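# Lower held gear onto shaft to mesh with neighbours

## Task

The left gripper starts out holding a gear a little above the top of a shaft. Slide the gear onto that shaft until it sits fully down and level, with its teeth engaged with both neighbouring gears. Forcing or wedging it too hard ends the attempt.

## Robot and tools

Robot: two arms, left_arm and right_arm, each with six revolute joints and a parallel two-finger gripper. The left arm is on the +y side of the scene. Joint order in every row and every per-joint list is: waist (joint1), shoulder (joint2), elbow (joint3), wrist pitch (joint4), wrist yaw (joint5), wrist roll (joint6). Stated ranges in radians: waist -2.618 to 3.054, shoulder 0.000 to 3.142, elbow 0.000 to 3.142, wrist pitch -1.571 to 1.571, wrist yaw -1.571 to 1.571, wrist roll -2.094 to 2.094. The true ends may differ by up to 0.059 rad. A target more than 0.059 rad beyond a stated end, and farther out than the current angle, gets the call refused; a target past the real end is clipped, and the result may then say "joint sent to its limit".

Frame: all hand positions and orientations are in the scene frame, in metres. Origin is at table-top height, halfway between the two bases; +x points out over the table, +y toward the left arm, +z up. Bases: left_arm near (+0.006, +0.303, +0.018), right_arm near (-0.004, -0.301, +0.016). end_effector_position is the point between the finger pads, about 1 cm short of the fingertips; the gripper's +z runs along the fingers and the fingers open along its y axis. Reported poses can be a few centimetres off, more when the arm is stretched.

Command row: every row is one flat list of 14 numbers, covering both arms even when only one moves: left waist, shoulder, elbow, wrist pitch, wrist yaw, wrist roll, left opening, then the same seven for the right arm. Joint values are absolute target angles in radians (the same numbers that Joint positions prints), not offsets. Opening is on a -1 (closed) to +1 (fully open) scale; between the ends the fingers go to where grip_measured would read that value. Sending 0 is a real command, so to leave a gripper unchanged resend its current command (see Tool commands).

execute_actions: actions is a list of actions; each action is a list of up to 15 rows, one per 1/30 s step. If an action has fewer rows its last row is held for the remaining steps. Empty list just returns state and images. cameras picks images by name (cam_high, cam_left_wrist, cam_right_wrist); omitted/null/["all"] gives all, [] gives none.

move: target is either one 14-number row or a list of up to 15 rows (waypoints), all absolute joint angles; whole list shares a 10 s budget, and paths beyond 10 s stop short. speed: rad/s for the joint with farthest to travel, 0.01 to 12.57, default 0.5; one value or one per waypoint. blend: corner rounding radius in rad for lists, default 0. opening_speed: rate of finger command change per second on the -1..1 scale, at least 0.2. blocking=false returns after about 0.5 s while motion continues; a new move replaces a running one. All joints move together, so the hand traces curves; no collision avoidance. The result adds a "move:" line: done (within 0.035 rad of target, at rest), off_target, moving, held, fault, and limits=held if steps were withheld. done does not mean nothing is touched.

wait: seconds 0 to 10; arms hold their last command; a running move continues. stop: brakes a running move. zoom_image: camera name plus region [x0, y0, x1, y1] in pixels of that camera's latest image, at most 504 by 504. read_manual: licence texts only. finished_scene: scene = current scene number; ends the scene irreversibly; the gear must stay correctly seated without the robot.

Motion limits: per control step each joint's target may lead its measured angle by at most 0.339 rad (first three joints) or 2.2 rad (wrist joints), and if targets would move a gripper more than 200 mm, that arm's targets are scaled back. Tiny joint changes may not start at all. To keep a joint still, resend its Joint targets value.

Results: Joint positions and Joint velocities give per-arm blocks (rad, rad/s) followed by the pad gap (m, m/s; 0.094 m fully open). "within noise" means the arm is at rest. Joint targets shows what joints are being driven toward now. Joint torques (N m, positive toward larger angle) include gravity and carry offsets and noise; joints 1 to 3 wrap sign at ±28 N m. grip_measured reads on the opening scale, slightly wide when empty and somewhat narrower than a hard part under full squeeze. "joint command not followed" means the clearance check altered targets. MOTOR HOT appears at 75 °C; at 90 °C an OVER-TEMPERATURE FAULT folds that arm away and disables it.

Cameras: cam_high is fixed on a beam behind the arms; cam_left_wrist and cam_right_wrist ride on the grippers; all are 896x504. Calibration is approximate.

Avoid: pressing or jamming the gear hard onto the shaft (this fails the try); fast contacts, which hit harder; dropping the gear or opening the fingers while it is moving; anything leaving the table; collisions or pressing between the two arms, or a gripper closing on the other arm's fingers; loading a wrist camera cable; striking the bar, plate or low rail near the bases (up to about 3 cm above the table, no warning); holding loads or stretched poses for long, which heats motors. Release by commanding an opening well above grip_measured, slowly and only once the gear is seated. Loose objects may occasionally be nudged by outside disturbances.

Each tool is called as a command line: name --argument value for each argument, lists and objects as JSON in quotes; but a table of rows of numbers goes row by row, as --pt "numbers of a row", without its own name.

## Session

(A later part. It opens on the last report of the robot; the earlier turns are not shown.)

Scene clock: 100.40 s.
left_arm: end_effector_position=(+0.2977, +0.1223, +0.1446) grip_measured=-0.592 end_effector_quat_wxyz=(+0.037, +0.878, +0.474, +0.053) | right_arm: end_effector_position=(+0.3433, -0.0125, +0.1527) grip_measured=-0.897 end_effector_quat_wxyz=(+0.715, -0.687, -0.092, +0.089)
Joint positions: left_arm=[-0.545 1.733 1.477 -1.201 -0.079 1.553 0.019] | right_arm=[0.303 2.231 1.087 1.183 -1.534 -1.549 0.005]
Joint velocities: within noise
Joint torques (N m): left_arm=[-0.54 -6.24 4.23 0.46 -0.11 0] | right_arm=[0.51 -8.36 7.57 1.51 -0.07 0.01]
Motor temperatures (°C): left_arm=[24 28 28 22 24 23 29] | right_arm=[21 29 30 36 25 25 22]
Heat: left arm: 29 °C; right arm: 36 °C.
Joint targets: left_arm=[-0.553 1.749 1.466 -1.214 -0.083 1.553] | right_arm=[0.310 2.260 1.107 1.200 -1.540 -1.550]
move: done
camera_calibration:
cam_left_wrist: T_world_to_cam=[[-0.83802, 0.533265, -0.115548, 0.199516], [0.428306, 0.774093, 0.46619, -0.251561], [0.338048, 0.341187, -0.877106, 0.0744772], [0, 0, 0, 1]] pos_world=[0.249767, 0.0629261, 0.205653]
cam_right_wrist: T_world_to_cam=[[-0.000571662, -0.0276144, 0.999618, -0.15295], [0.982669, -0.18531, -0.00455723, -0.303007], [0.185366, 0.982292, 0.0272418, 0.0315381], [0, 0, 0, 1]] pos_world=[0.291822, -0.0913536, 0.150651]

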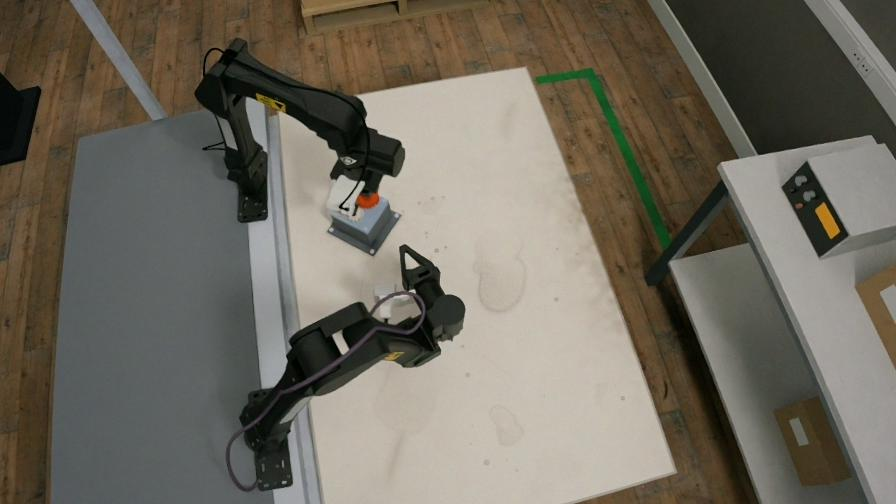

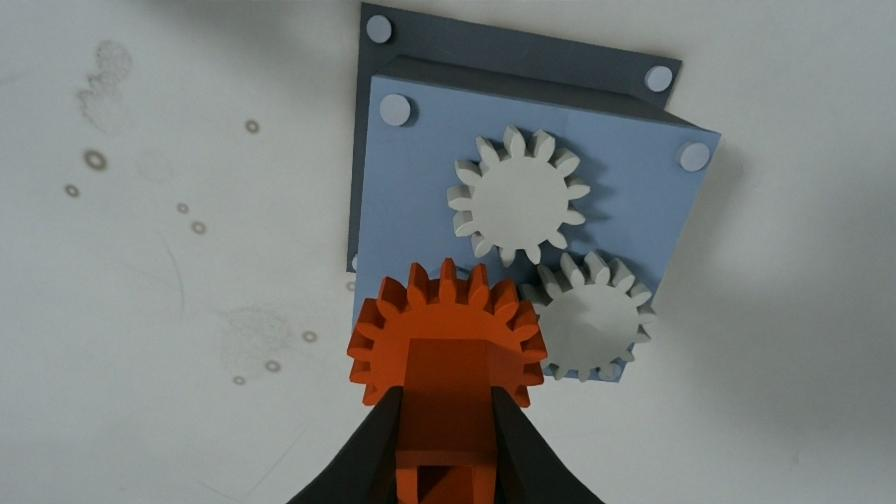

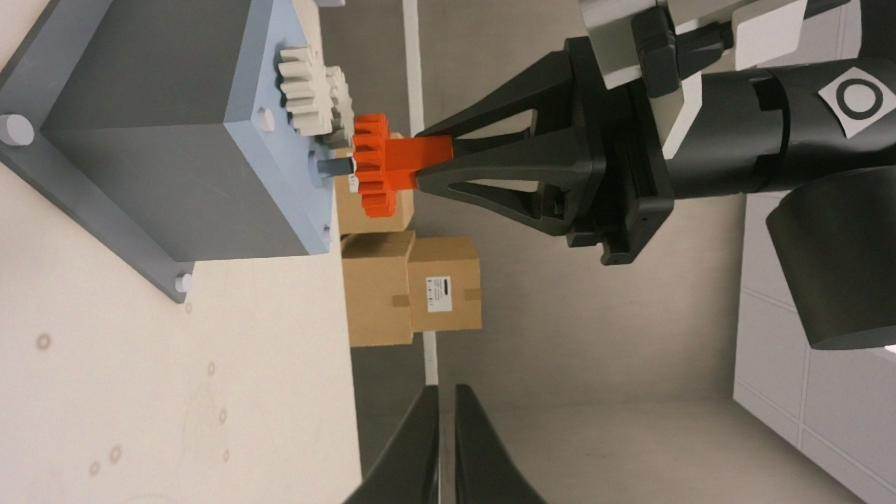

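move --target '[-0.574, 1.749, 1.466, -1.214, -0.119, 1.553, -0.85, 0.31, 2.26, 1.107, 1.20, -1.54, -1.55, -0.9]' --speed 0.06

zoom_image --camera "cam_right_wrist" --region '[300, 100, 420, 220]'

move --target '[-0.574, 1.749, 1.466, -1.214, -0.119, 1.553, -0.85, 0.31, 2.26, 1.107, 1.20, -1.54, 1.55, -0.9]' --speed 0.6

zoom_image --camera "cam_right_wrist" --region '[490, 140, 610, 260]'

zoom_image --camera "cam_left_wrist" --region '[330, 100, 710, 400]'

Scene clock: 114.83 s.
left_arm: end_effector_position=(+0.2973, +0.1212, +0.1452) grip_measured=-0.592 end_effector_quat_wxyz=(+0.030, +0.882, +0.465, +0.068) | right_arm: end_effector_position=(+0.3433, -0.0125, +0.1527) grip_measured=-0.897 end_effector_quat_wxyz=(+0.716, -0.687, -0.092, +0.089)
Joint positions: left_arm=[-0.566 1.733 1.477 -1.201 -0.114 1.553 0.019] | right_arm=[0.303 2.231 1.087 1.183 -1.534 -1.55 0.005]
Joint velocities: within noise
Joint torques (N m): left_arm=[-0.51 -6.24 4.22 0.45 -0.16 0] | right_arm=[0.5 -8.36 7.58 1.51 -0.07 0]
Motor temperatures (°C): left_arm=[24 28 28 22 24 23 29] | right_arm=[21 29 30 36 25 25 22]
Heat: left arm: 29 °C; right arm: 36 °C.
Joint targets: left_arm=[-0.574 1.749 1.466 -1.214 -0.119 1.553] | right_arm=[0.310 2.260 1.107 1.200 -1.540 -1.550]
move: done
camera_calibration:
cam_left_wrist: T_world_to_cam=[[-0.826301, 0.550903, -0.117188, 0.194388], [0.431793, 0.753204, 0.496224, -0.253701], [0.361637, 0.35943, -0.860249, 0.0638934], [0, 0, 0, 1]] pos_world=[0.247063, 0.0610347, 0.203636]
cam_right_wrist: T_world_to_cam=[[-0.00131877, -0.0277752, 0.999613, -0.152747], [0.982668, -0.185332, -0.0038532, -0.303115], [0.185367, 0.982283, 0.0275382, 0.0314922], [0, 0, 0, 1]] pos_world=[0.291822, -0.0913536, 0.150653]

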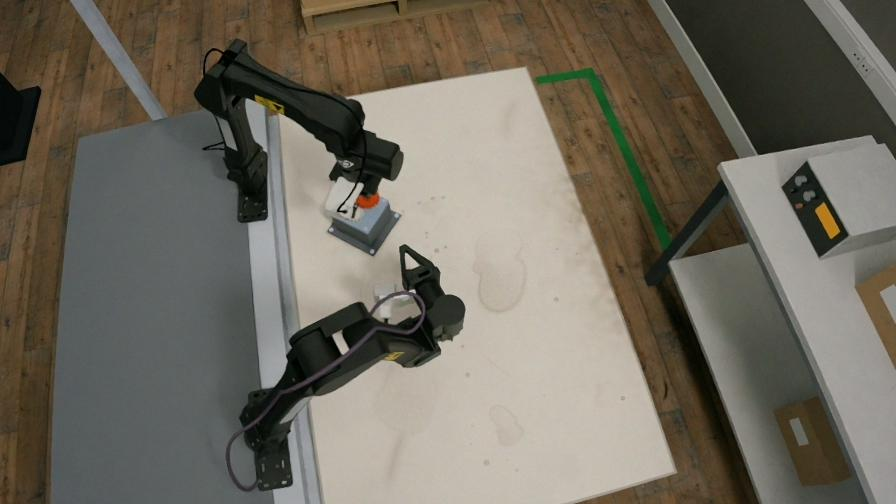

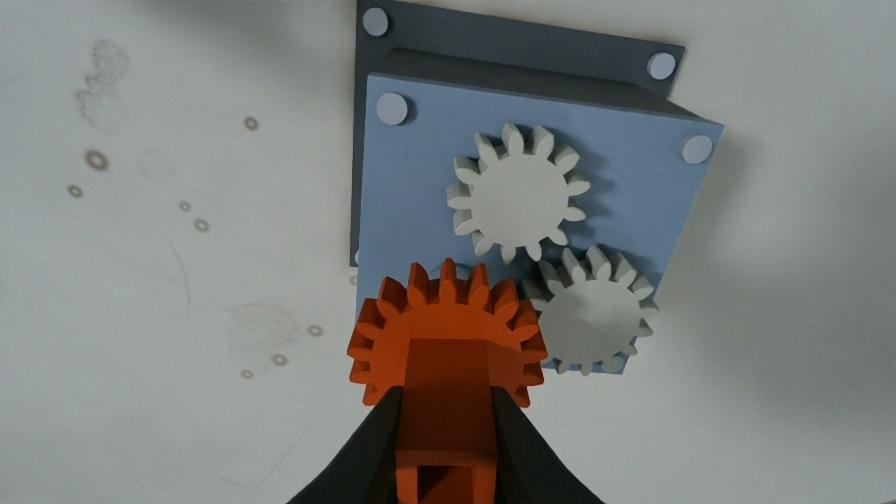

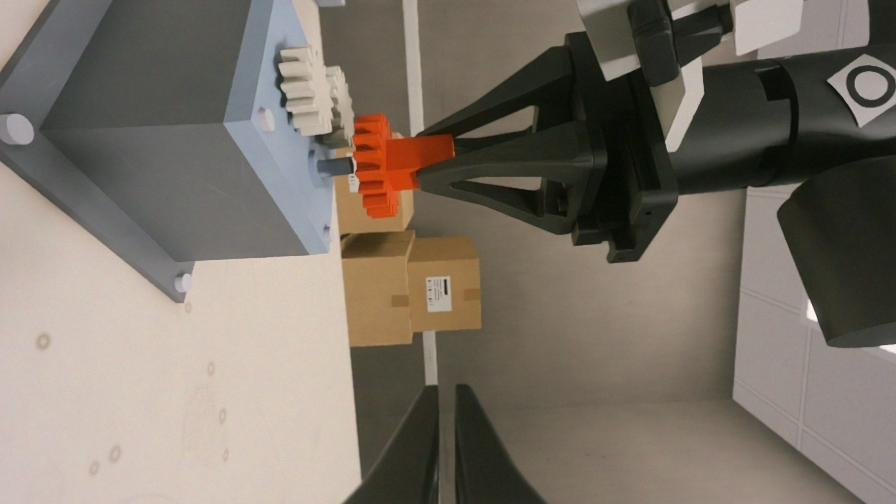

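Scaled by 4.200.

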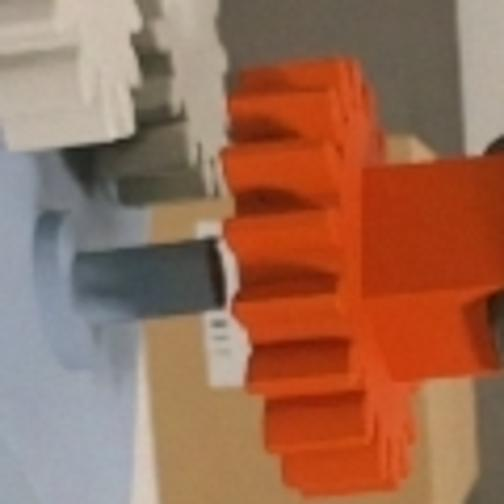

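Scene clock: 120.83 s.
left_arm: end_effector_position=(+0.2974, +0.1213, +0.1453) grip_measured=-0.592 end_effector_quat_wxyz=(+0.030, +0.882, +0.465, +0.068) | right_arm: end_effector_position=(+0.3433, -0.0124, +0.1522) grip_measured=-0.898 end_effector_quat_wxyz=(-0.077, -0.103, +0.685, +0.717)
Joint positions: left_arm=[-0.566 1.733 1.477 -1.201 -0.114 1.553 0.019] | right_arm=[0.303 2.231 1.087 1.176 -1.534 1.552 0.005]
Joint velocities: within noise
Joint torques (N m): left_arm=[-0.51 -6.24 4.22 0.45 -0.15 0] | right_arm=[0.5 -8.36 7.56 1.58 -0.07 -0.01]
Motor temperatures (°C): left_arm=[24 28 28 22 24 23 29] | right_arm=[21 29 30 36 25 25 22]
Heat: left arm: 29 °C; right arm: 36 °C.
Joint targets: left_arm=[-0.574 1.749 1.466 -1.214 -0.119 1.553] | right_arm=[0.310 2.260 1.107 1.200 -1.540 1.550]
move: done
camera_calibration:
cam_left_wrist: T_world_to_cam=[[-0.826254, 0.550972, -0.117194, 0.1944], [0.431552, 0.75287, 0.49694, -0.253885], [0.362032, 0.360024, -0.859835, 0.0636028], [0, 0, 0, 1]] pos_world=[0.247162, 0.0611346, 0.203636]
cam_right_wrist: T_world_to_cam=[[0.026981, 0.0612668, -0.997757, 0.143217], [-0.764851, -0.641401, -0.0600678, 0.299737], [-0.643642, 0.764756, 0.0295544, 0.313153], [0, 0, 0, 1]] pos_world=[0.426949, -0.0560087, 0.151645]

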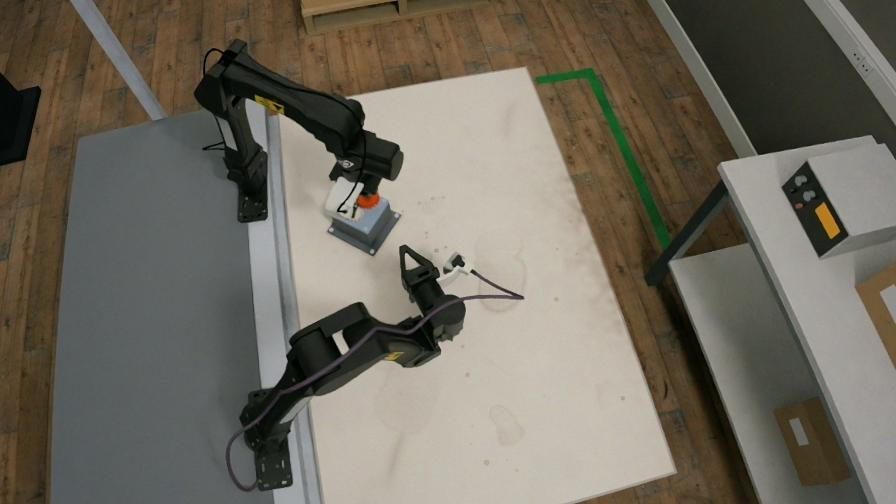

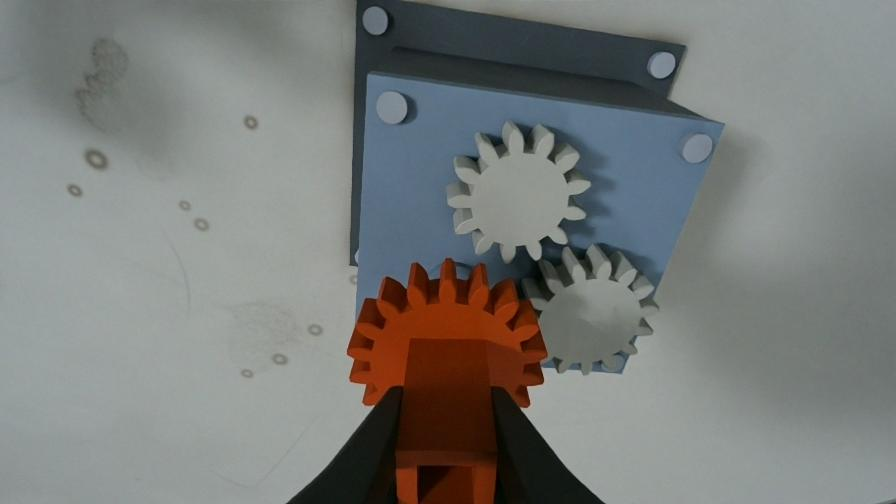

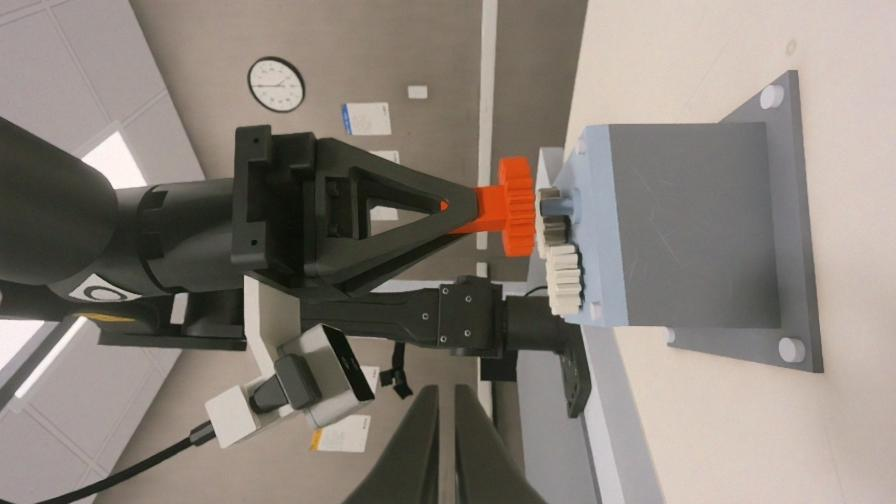

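Scaled by 4.200.

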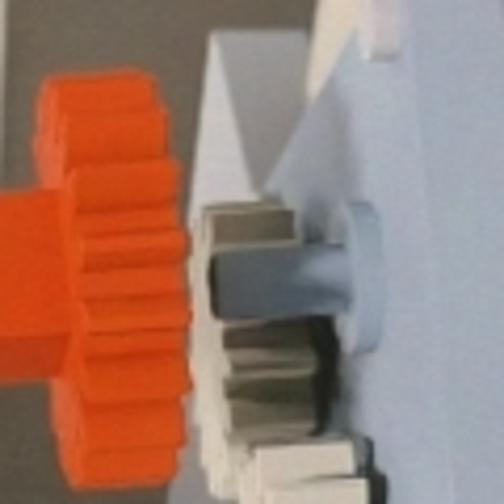

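Scaled by 1.326.

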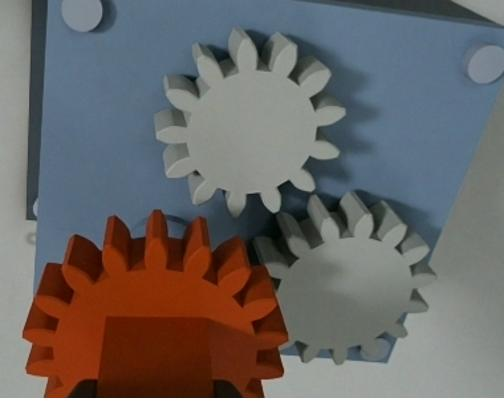

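move --target '[-0.574, 1.751, 1.449, -1.195, -0.119, 1.553, -0.85, 0.31, 2.26, 1.107, 1.20, -1.54, 1.55, -0.9]' --speed 0.03

zoom_image --camera "cam_right_wrist" --region '[490, 140, 610, 260]'

zoom_image --camera "cam_left_wrist" --region '[360, 200, 620, 400]'

Scene clock: 130.47 s.
left_arm: end_effector_position=(+0.2974, +0.1212, +0.1410) grip_measured=-0.592 end_effector_quat_wxyz=(+0.030, +0.882, +0.465, +0.068) | right_arm: end_effector_position=(+0.3433, -0.0124, +0.1522) grip_measured=-0.898 end_effector_quat_wxyz=(-0.077, -0.103, +0.685, +0.717)
Joint positions: left_arm=[-0.566 1.733 1.46 -1.184 -0.114 1.553 0.019] | right_arm=[0.303 2.231 1.087 1.176 -1.534 1.552 0.005]
Joint velocities: within noise
Joint torques (N m): left_arm=[-0.51 -6.06 4.22 0.47 -0.14 0] | right_arm=[0.49 -8.36 7.56 1.58 -0.07 -0.02]
Motor temperatures (°C): left_arm=[24 28 28 22 24 23 29] | right_arm=[21 29 30 36 25 25 22]
Heat: left arm: 29 °C; right arm: 36 °C.
Joint targets: left_arm=[-0.574 1.751 1.449 -1.195 -0.119 1.553] | right_arm=[0.310 2.260 1.107 1.200 -1.540 1.550]
move: done
camera_calibration:
cam_left_wrist: T_world_to_cam=[[-0.82622, 0.550934, -0.117611, 0.193946], [0.431378, 0.753, 0.496895, -0.251585], [0.362317, 0.35981, -0.859804, 0.0599139], [0, 0, 0, 1]] pos_world=[0.247062, 0.0610346, 0.199336]
cam_right_wrist: T_world_to_cam=[[0.0266237, 0.0612257, -0.997769, 0.14327], [-0.764868, -0.641409, -0.0597677, 0.299692], [-0.643637, 0.764752, 0.0297529, 0.313124], [0, 0, 0, 1]] pos_world=[0.426949, -0.0560087, 0.151546]

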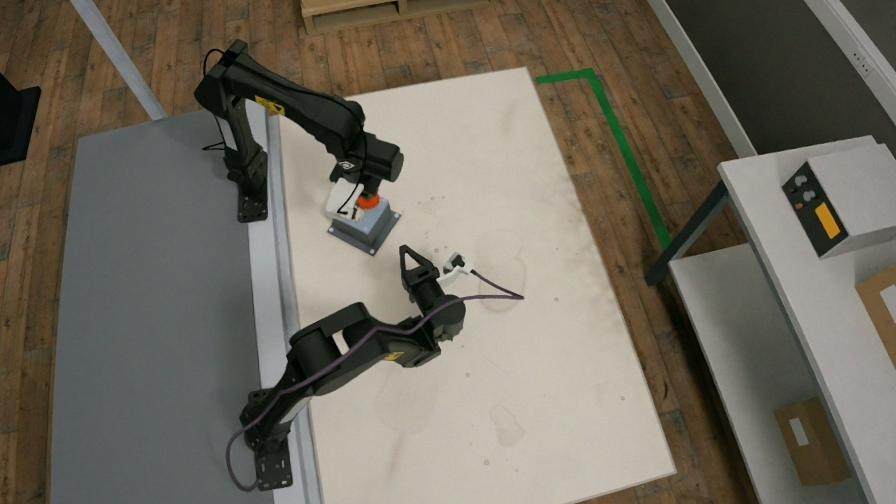

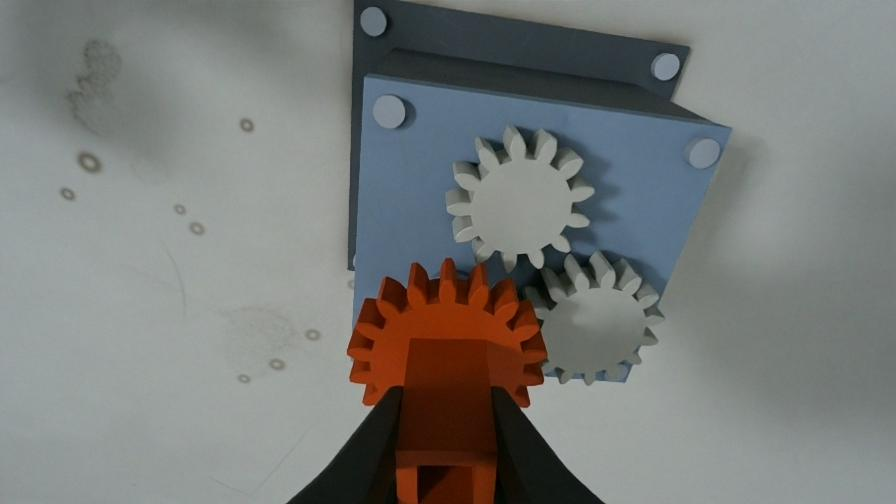

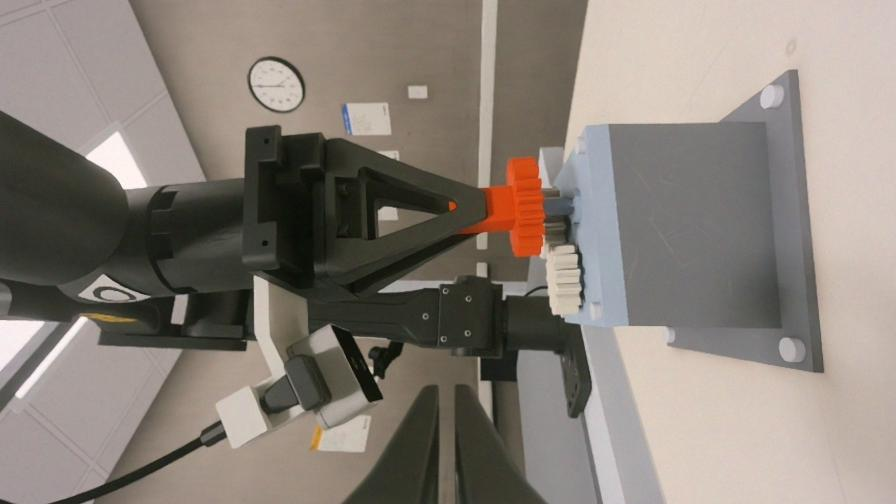

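Scaled by 4.200.

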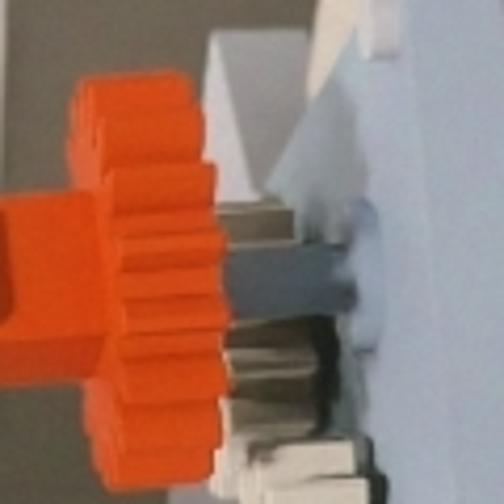

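Scaled by 1.938.

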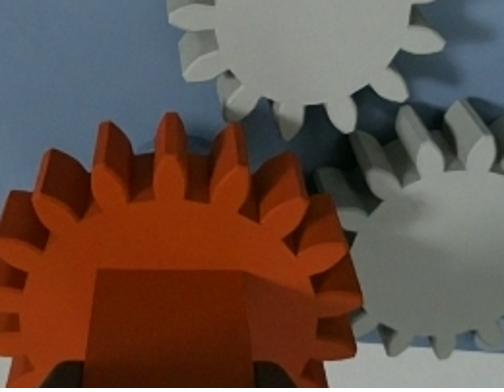

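move --target '[-0.574, 1.751, 1.449, -1.195, -0.119, 1.411, -0.85, 0.31, 2.26, 1.107, 1.20, -1.54, 1.55, -0.9]' --speed 0.15

zoom_image --camera "cam_left_wrist" --region '[410, 220, 550, 330]'

zoom_image --camera "cam_left_wrist" --region '[490, 240, 620, 420]'

zoom_image --camera "cam_left_wrist" --region '[360, 160, 660, 420]'

Scene clock: 161.37 s.
left_arm: end_effector_position=(+0.2976, +0.1211, +0.1411) grip_measured=-0.592 end_effector_quat_wxyz=(+0.035, +0.849, +0.523, +0.066) | right_arm: end_effector_position=(+0.3433, -0.0124, +0.1522) grip_measured=-0.898 end_effector_quat_wxyz=(-0.077, -0.103, +0.685, +0.717)
Joint positions: left_arm=[-0.566 1.733 1.46 -1.183 -0.114 1.42 0.019] | right_arm=[0.303 2.231 1.087 1.176 -1.534 1.553 0.005]
Joint velocities: within noise
Joint torques (N m): left_arm=[-0.51 -6.08 4.22 0.47 -0.15 -0.09] | right_arm=[0.5 -8.36 7.56 1.58 -0.08 -0.02]
Motor temperatures (°C): left_arm=[24 28 27 22 24 23 29] | right_arm=[21 29 30 37 25 25 22]
Heat: left arm: 29 °C; right arm: 37 °C.
Joint targets: left_arm=[-0.574 1.751 1.449 -1.195 -0.119 1.411] | right_arm=[0.310 2.260 1.107 1.200 -1.540 1.550]
move: done
camera_calibration:
cam_left_wrist: T_world_to_cam=[[-0.890967, 0.435167, -0.129643, 0.229245], [0.327022, 0.813048, 0.481673, -0.225752], [0.315014, 0.386759, -0.866709, 0.0717404], [0, 0, 0, 1]] pos_world=[0.255477, 0.0560411, 0.200637]
cam_right_wrist: T_world_to_cam=[[0.0261903, 0.0611202, -0.997787, 0.143452], [-0.764887, -0.641423, -0.0593679, 0.299639], [-0.643632, 0.764749, 0.029951, 0.313091], [0, 0, 0, 1]] pos_world=[0.426949, -0.0560087, 0.151547]

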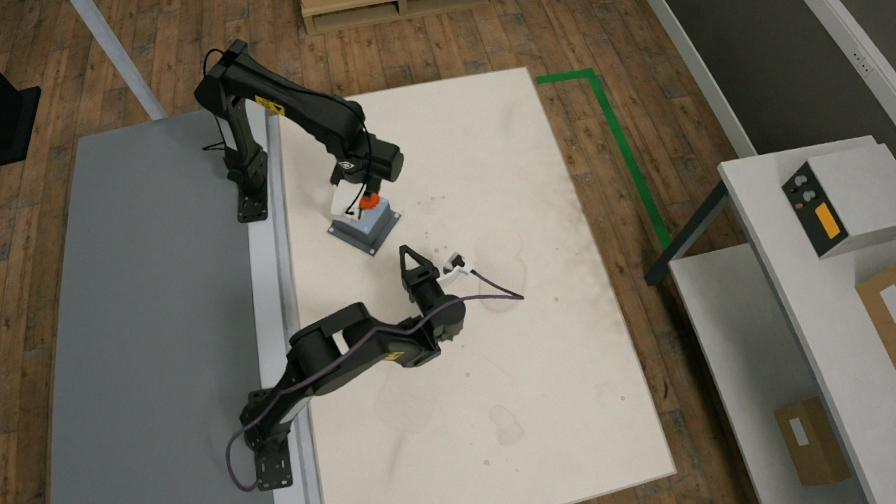

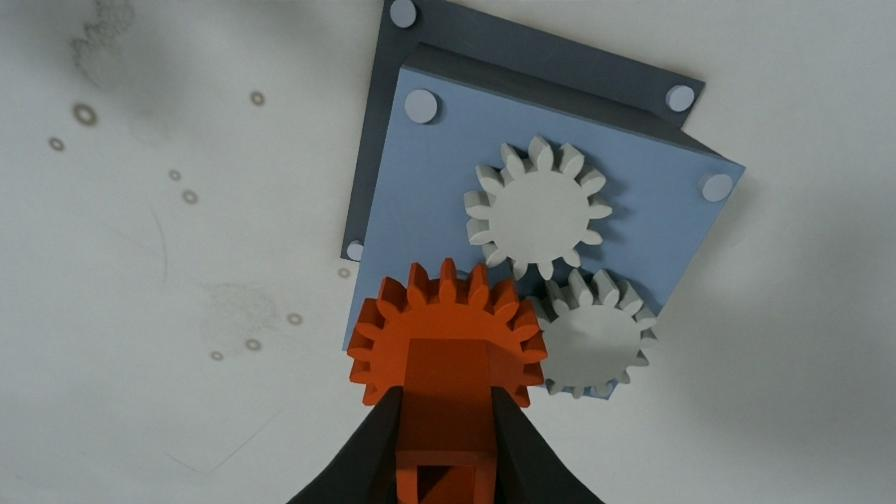

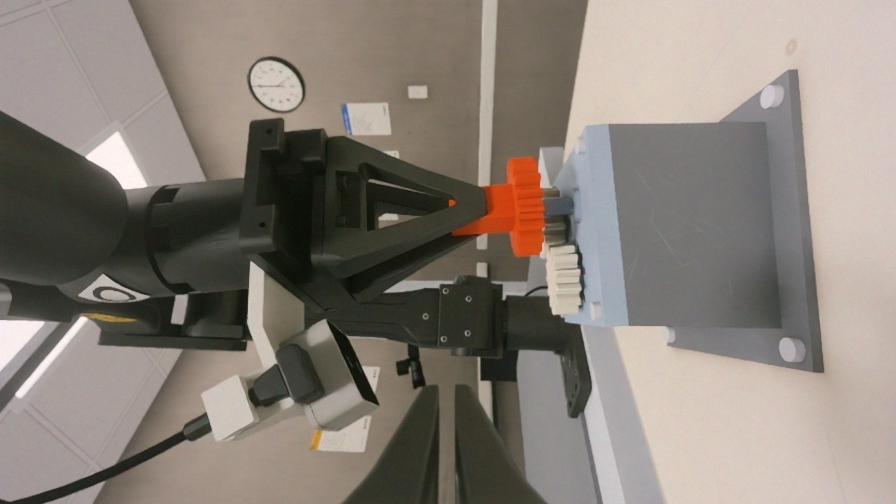

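Scaled by 3.600.

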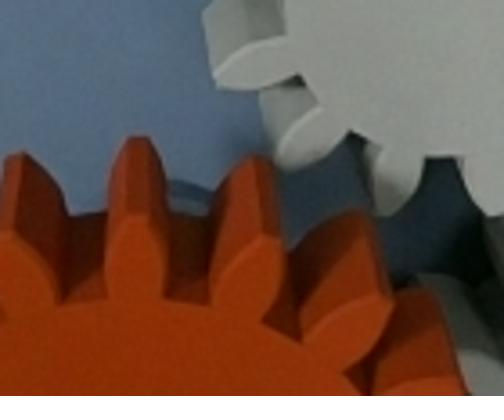

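Scaled by 2.800.

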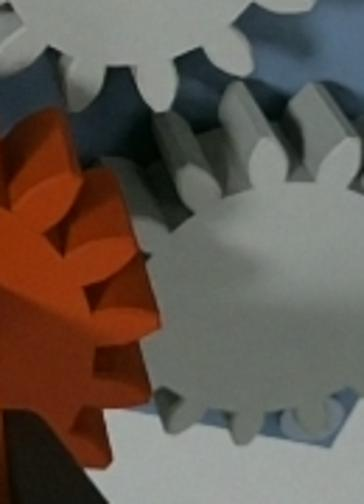

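Scaled by 1.680.

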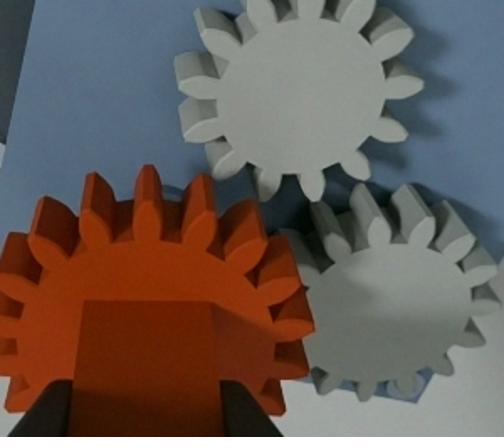

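move --target '[-0.574, 1.751, 1.449, -1.195, -0.119, 1.411, -0.85, 0.31, 2.26, 1.107, 1.20, -1.54, -1.55, -0.9]' --speed 0.6

zoom_image --camera "cam_right_wrist" --region '[300, 100, 420, 220]'

Scene clock: 219.23 s.
left_arm: end_effector_position=(+0.2976, +0.1211, +0.1411) grip_measured=-0.592 end_effector_quat_wxyz=(+0.035, +0.849, +0.523, +0.066) | right_arm: end_effector_position=(+0.3433, -0.0125, +0.1527) grip_measured=-0.898 end_effector_quat_wxyz=(+0.715, -0.687, -0.092, +0.089)
Joint positions: left_arm=[-0.566 1.733 1.46 -1.183 -0.114 1.419 0.019] | right_arm=[0.303 2.231 1.087 1.183 -1.534 -1.549 0.005]
Joint velocities: within noise
Joint torques (N m): left_arm=[-0.51 -6.08 4.23 0.47 -0.14 -0.09] | right_arm=[0.49 -8.36 7.58 1.51 -0.07 0]
Motor temperatures (°C): left_arm=[24 28 27 22 24 23 30] | right_arm=[21 29 31 38 25 25 22]
Heat: left arm: 30 °C; right arm: 38 °C.
Joint targets: left_arm=[-0.574 1.751 1.449 -1.195 -0.119 1.411] | right_arm=[0.310 2.260 1.107 1.200 -1.540 -1.550]
move: done
camera_calibration:
cam_left_wrist: T_world_to_cam=[[-0.891144, 0.434799, -0.129664, 0.229316], [0.326717, 0.813234, 0.481567, -0.225663], [0.314832, 0.386782, -0.866765, 0.0717968], [0, 0, 0, 1]] pos_world=[0.255477, 0.0560409, 0.200637]
cam_right_wrist: T_world_to_cam=[[-0.000571662, -0.0276144, 0.999618, -0.15295], [0.982669, -0.18531, -0.00455723, -0.303007], [0.185366, 0.982292, 0.0272418, 0.0315381], [0, 0, 0, 1]] pos_world=[0.291822, -0.0913536, 0.150651]

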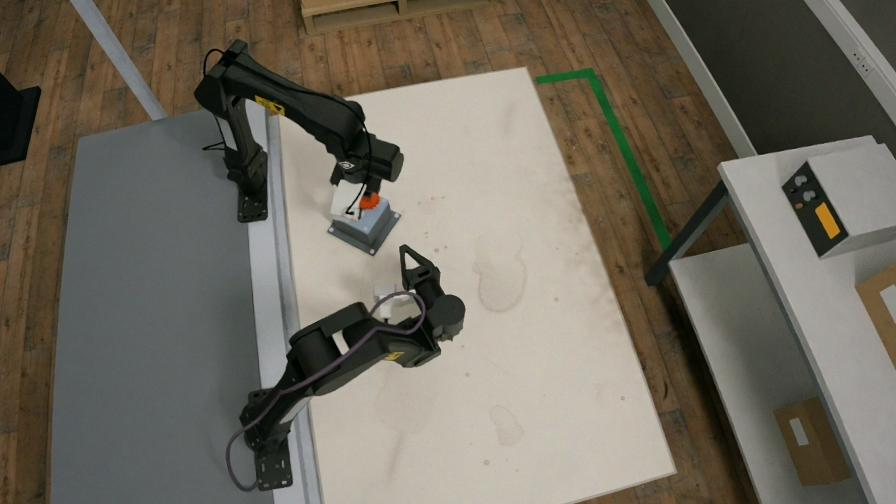

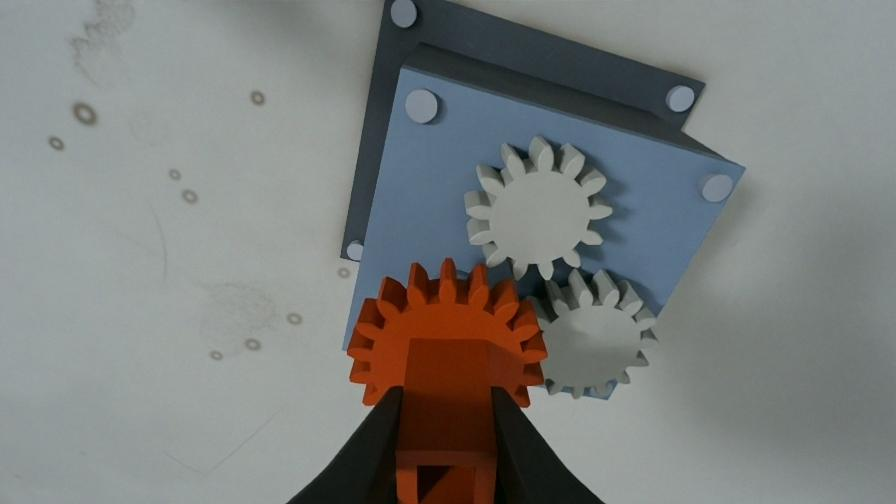

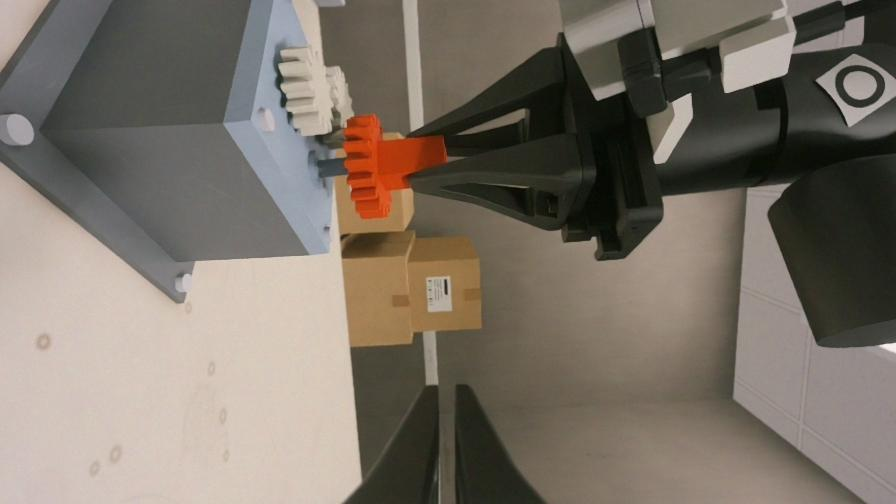

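Scaled by 4.200.

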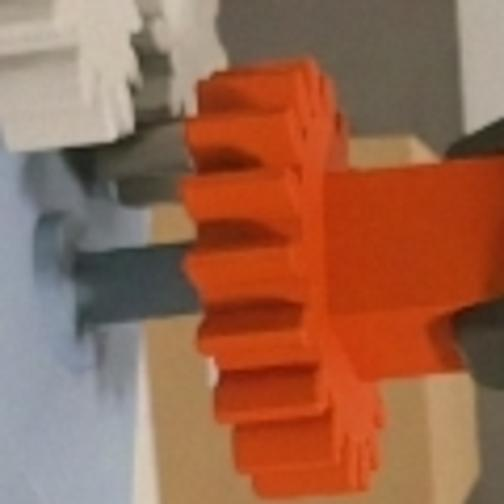

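move --pt "-0.574 1.702 1.443 -1.195 -0.119 1.411 -0.85 0.31 2.26 1.107 1.20 -1.54 -1.55 -0.9" --pt "-0.574 1.742 1.443 -1.195 -0.119 1.411 -0.85 0.31 2.26 1.107 1.20 -1.54 -1.55 -0.9" --speed 0.05

zoom_image --camera "cam_right_wrist" --region '[300, 100, 420, 220]'

zoom_image --camera "cam_left_wrist" --region '[410, 220, 550, 330]'

Scene clock: 238.43 s.
left_arm: end_effector_position=(+0.2964, +0.1219, +0.1394) grip_measured=-0.592 end_effector_quat_wxyz=(+0.033, +0.849, +0.523, +0.065) | right_arm: end_effector_position=(+0.3433, -0.0125, +0.1527) grip_measured=-0.898 end_effector_quat_wxyz=(+0.716, -0.687, -0.092, +0.089)
Joint positions: left_arm=[-0.566 1.733 1.454 -1.183 -0.114 1.419 0.019] | right_arm=[0.303 2.231 1.087 1.183 -1.534 -1.55 0.005]
Joint velocities: within noise
Joint torques (N m): left_arm=[-0.51 -6.83 4.23 0.45 -0.14 -0.09] | right_arm=[0.51 -8.38 7.57 1.51 -0.07 0]
Motor temperatures (°C): left_arm=[24 28 27 22 24 23 30] | right_arm=[21 29 31 37 25 25 22]
Heat: left arm: 30 °C; right arm: 37 °C.
Joint targets: left_arm=[-0.574 1.742 1.443 -1.195 -0.119 1.411] | right_arm=[0.310 2.260 1.107 1.200 -1.540 -1.550]
move: done
camera_calibration:
cam_left_wrist: T_world_to_cam=[[-0.891847, 0.434982, -0.124095, 0.227082], [0.328721, 0.811709, 0.482774, -0.225655], [0.310727, 0.389768, -0.866908, 0.0711949], [0, 0, 0, 1]] pos_world=[0.254578, 0.0566402, 0.198839]
cam_right_wrist: T_world_to_cam=[[-0.00131877, -0.0277752, 0.999613, -0.152747], [0.982668, -0.185332, -0.0038532, -0.303115], [0.185367, 0.982283, 0.0275382, 0.0314922], [0, 0, 0, 1]] pos_world=[0.291822, -0.0913536, 0.150653]

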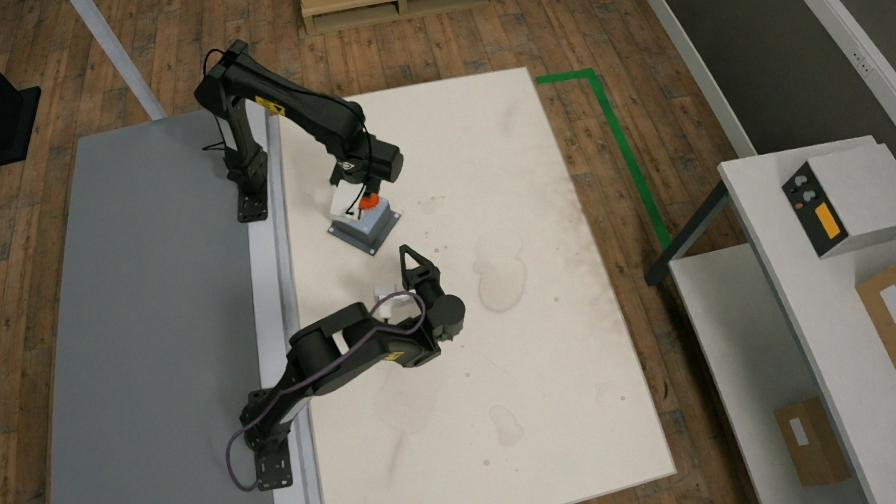

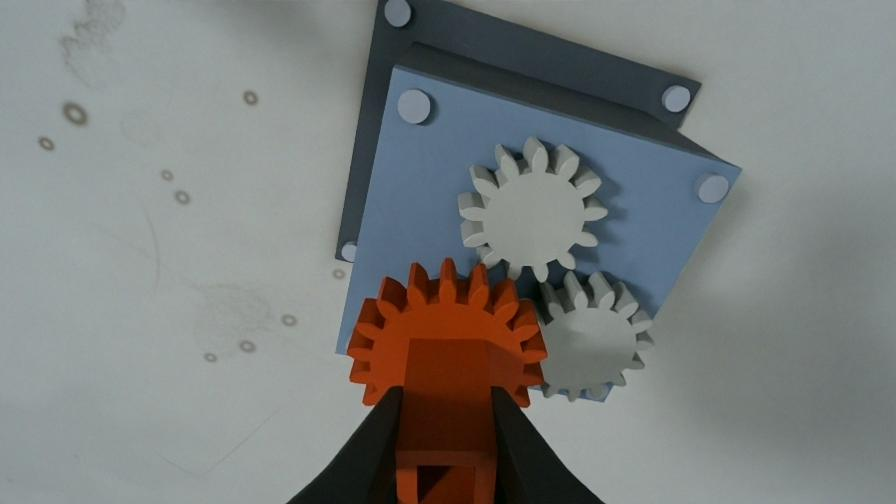

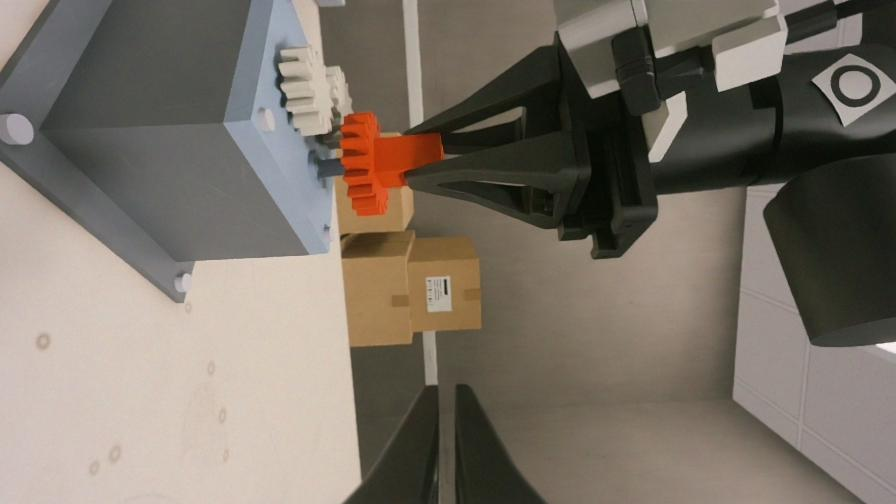

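Scaled by 4.200.

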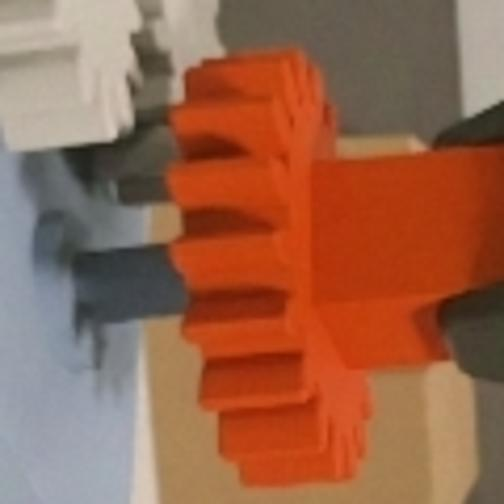

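Scaled by 3.600.

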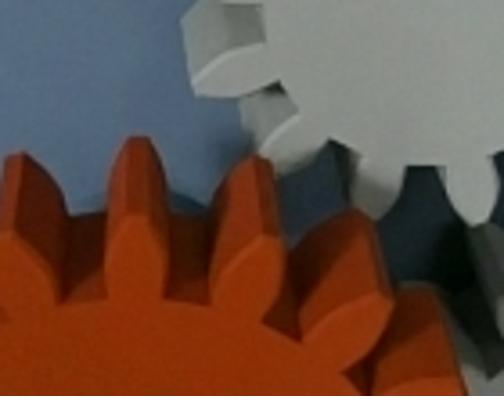

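zoom_image --camera "cam_left_wrist" --region '[440, 120, 680, 420]'

zoom_image --camera "cam_left_wrist" --region '[500, 260, 600, 400]'

Scaled by 1.680.

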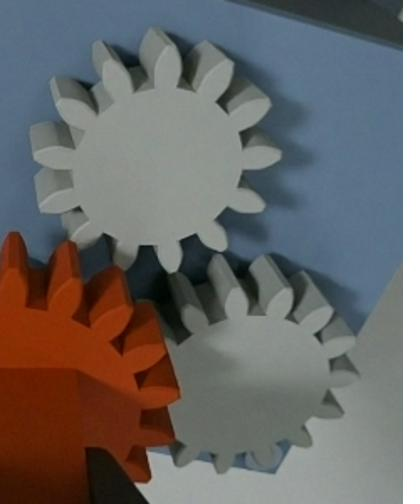

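Scaled by 3.600.

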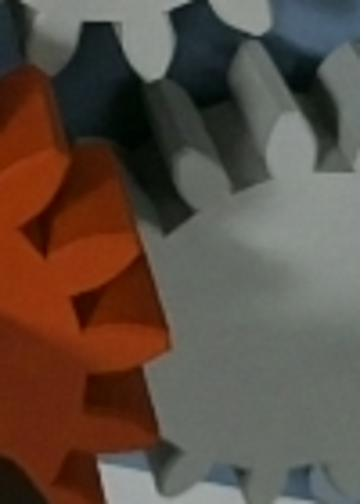

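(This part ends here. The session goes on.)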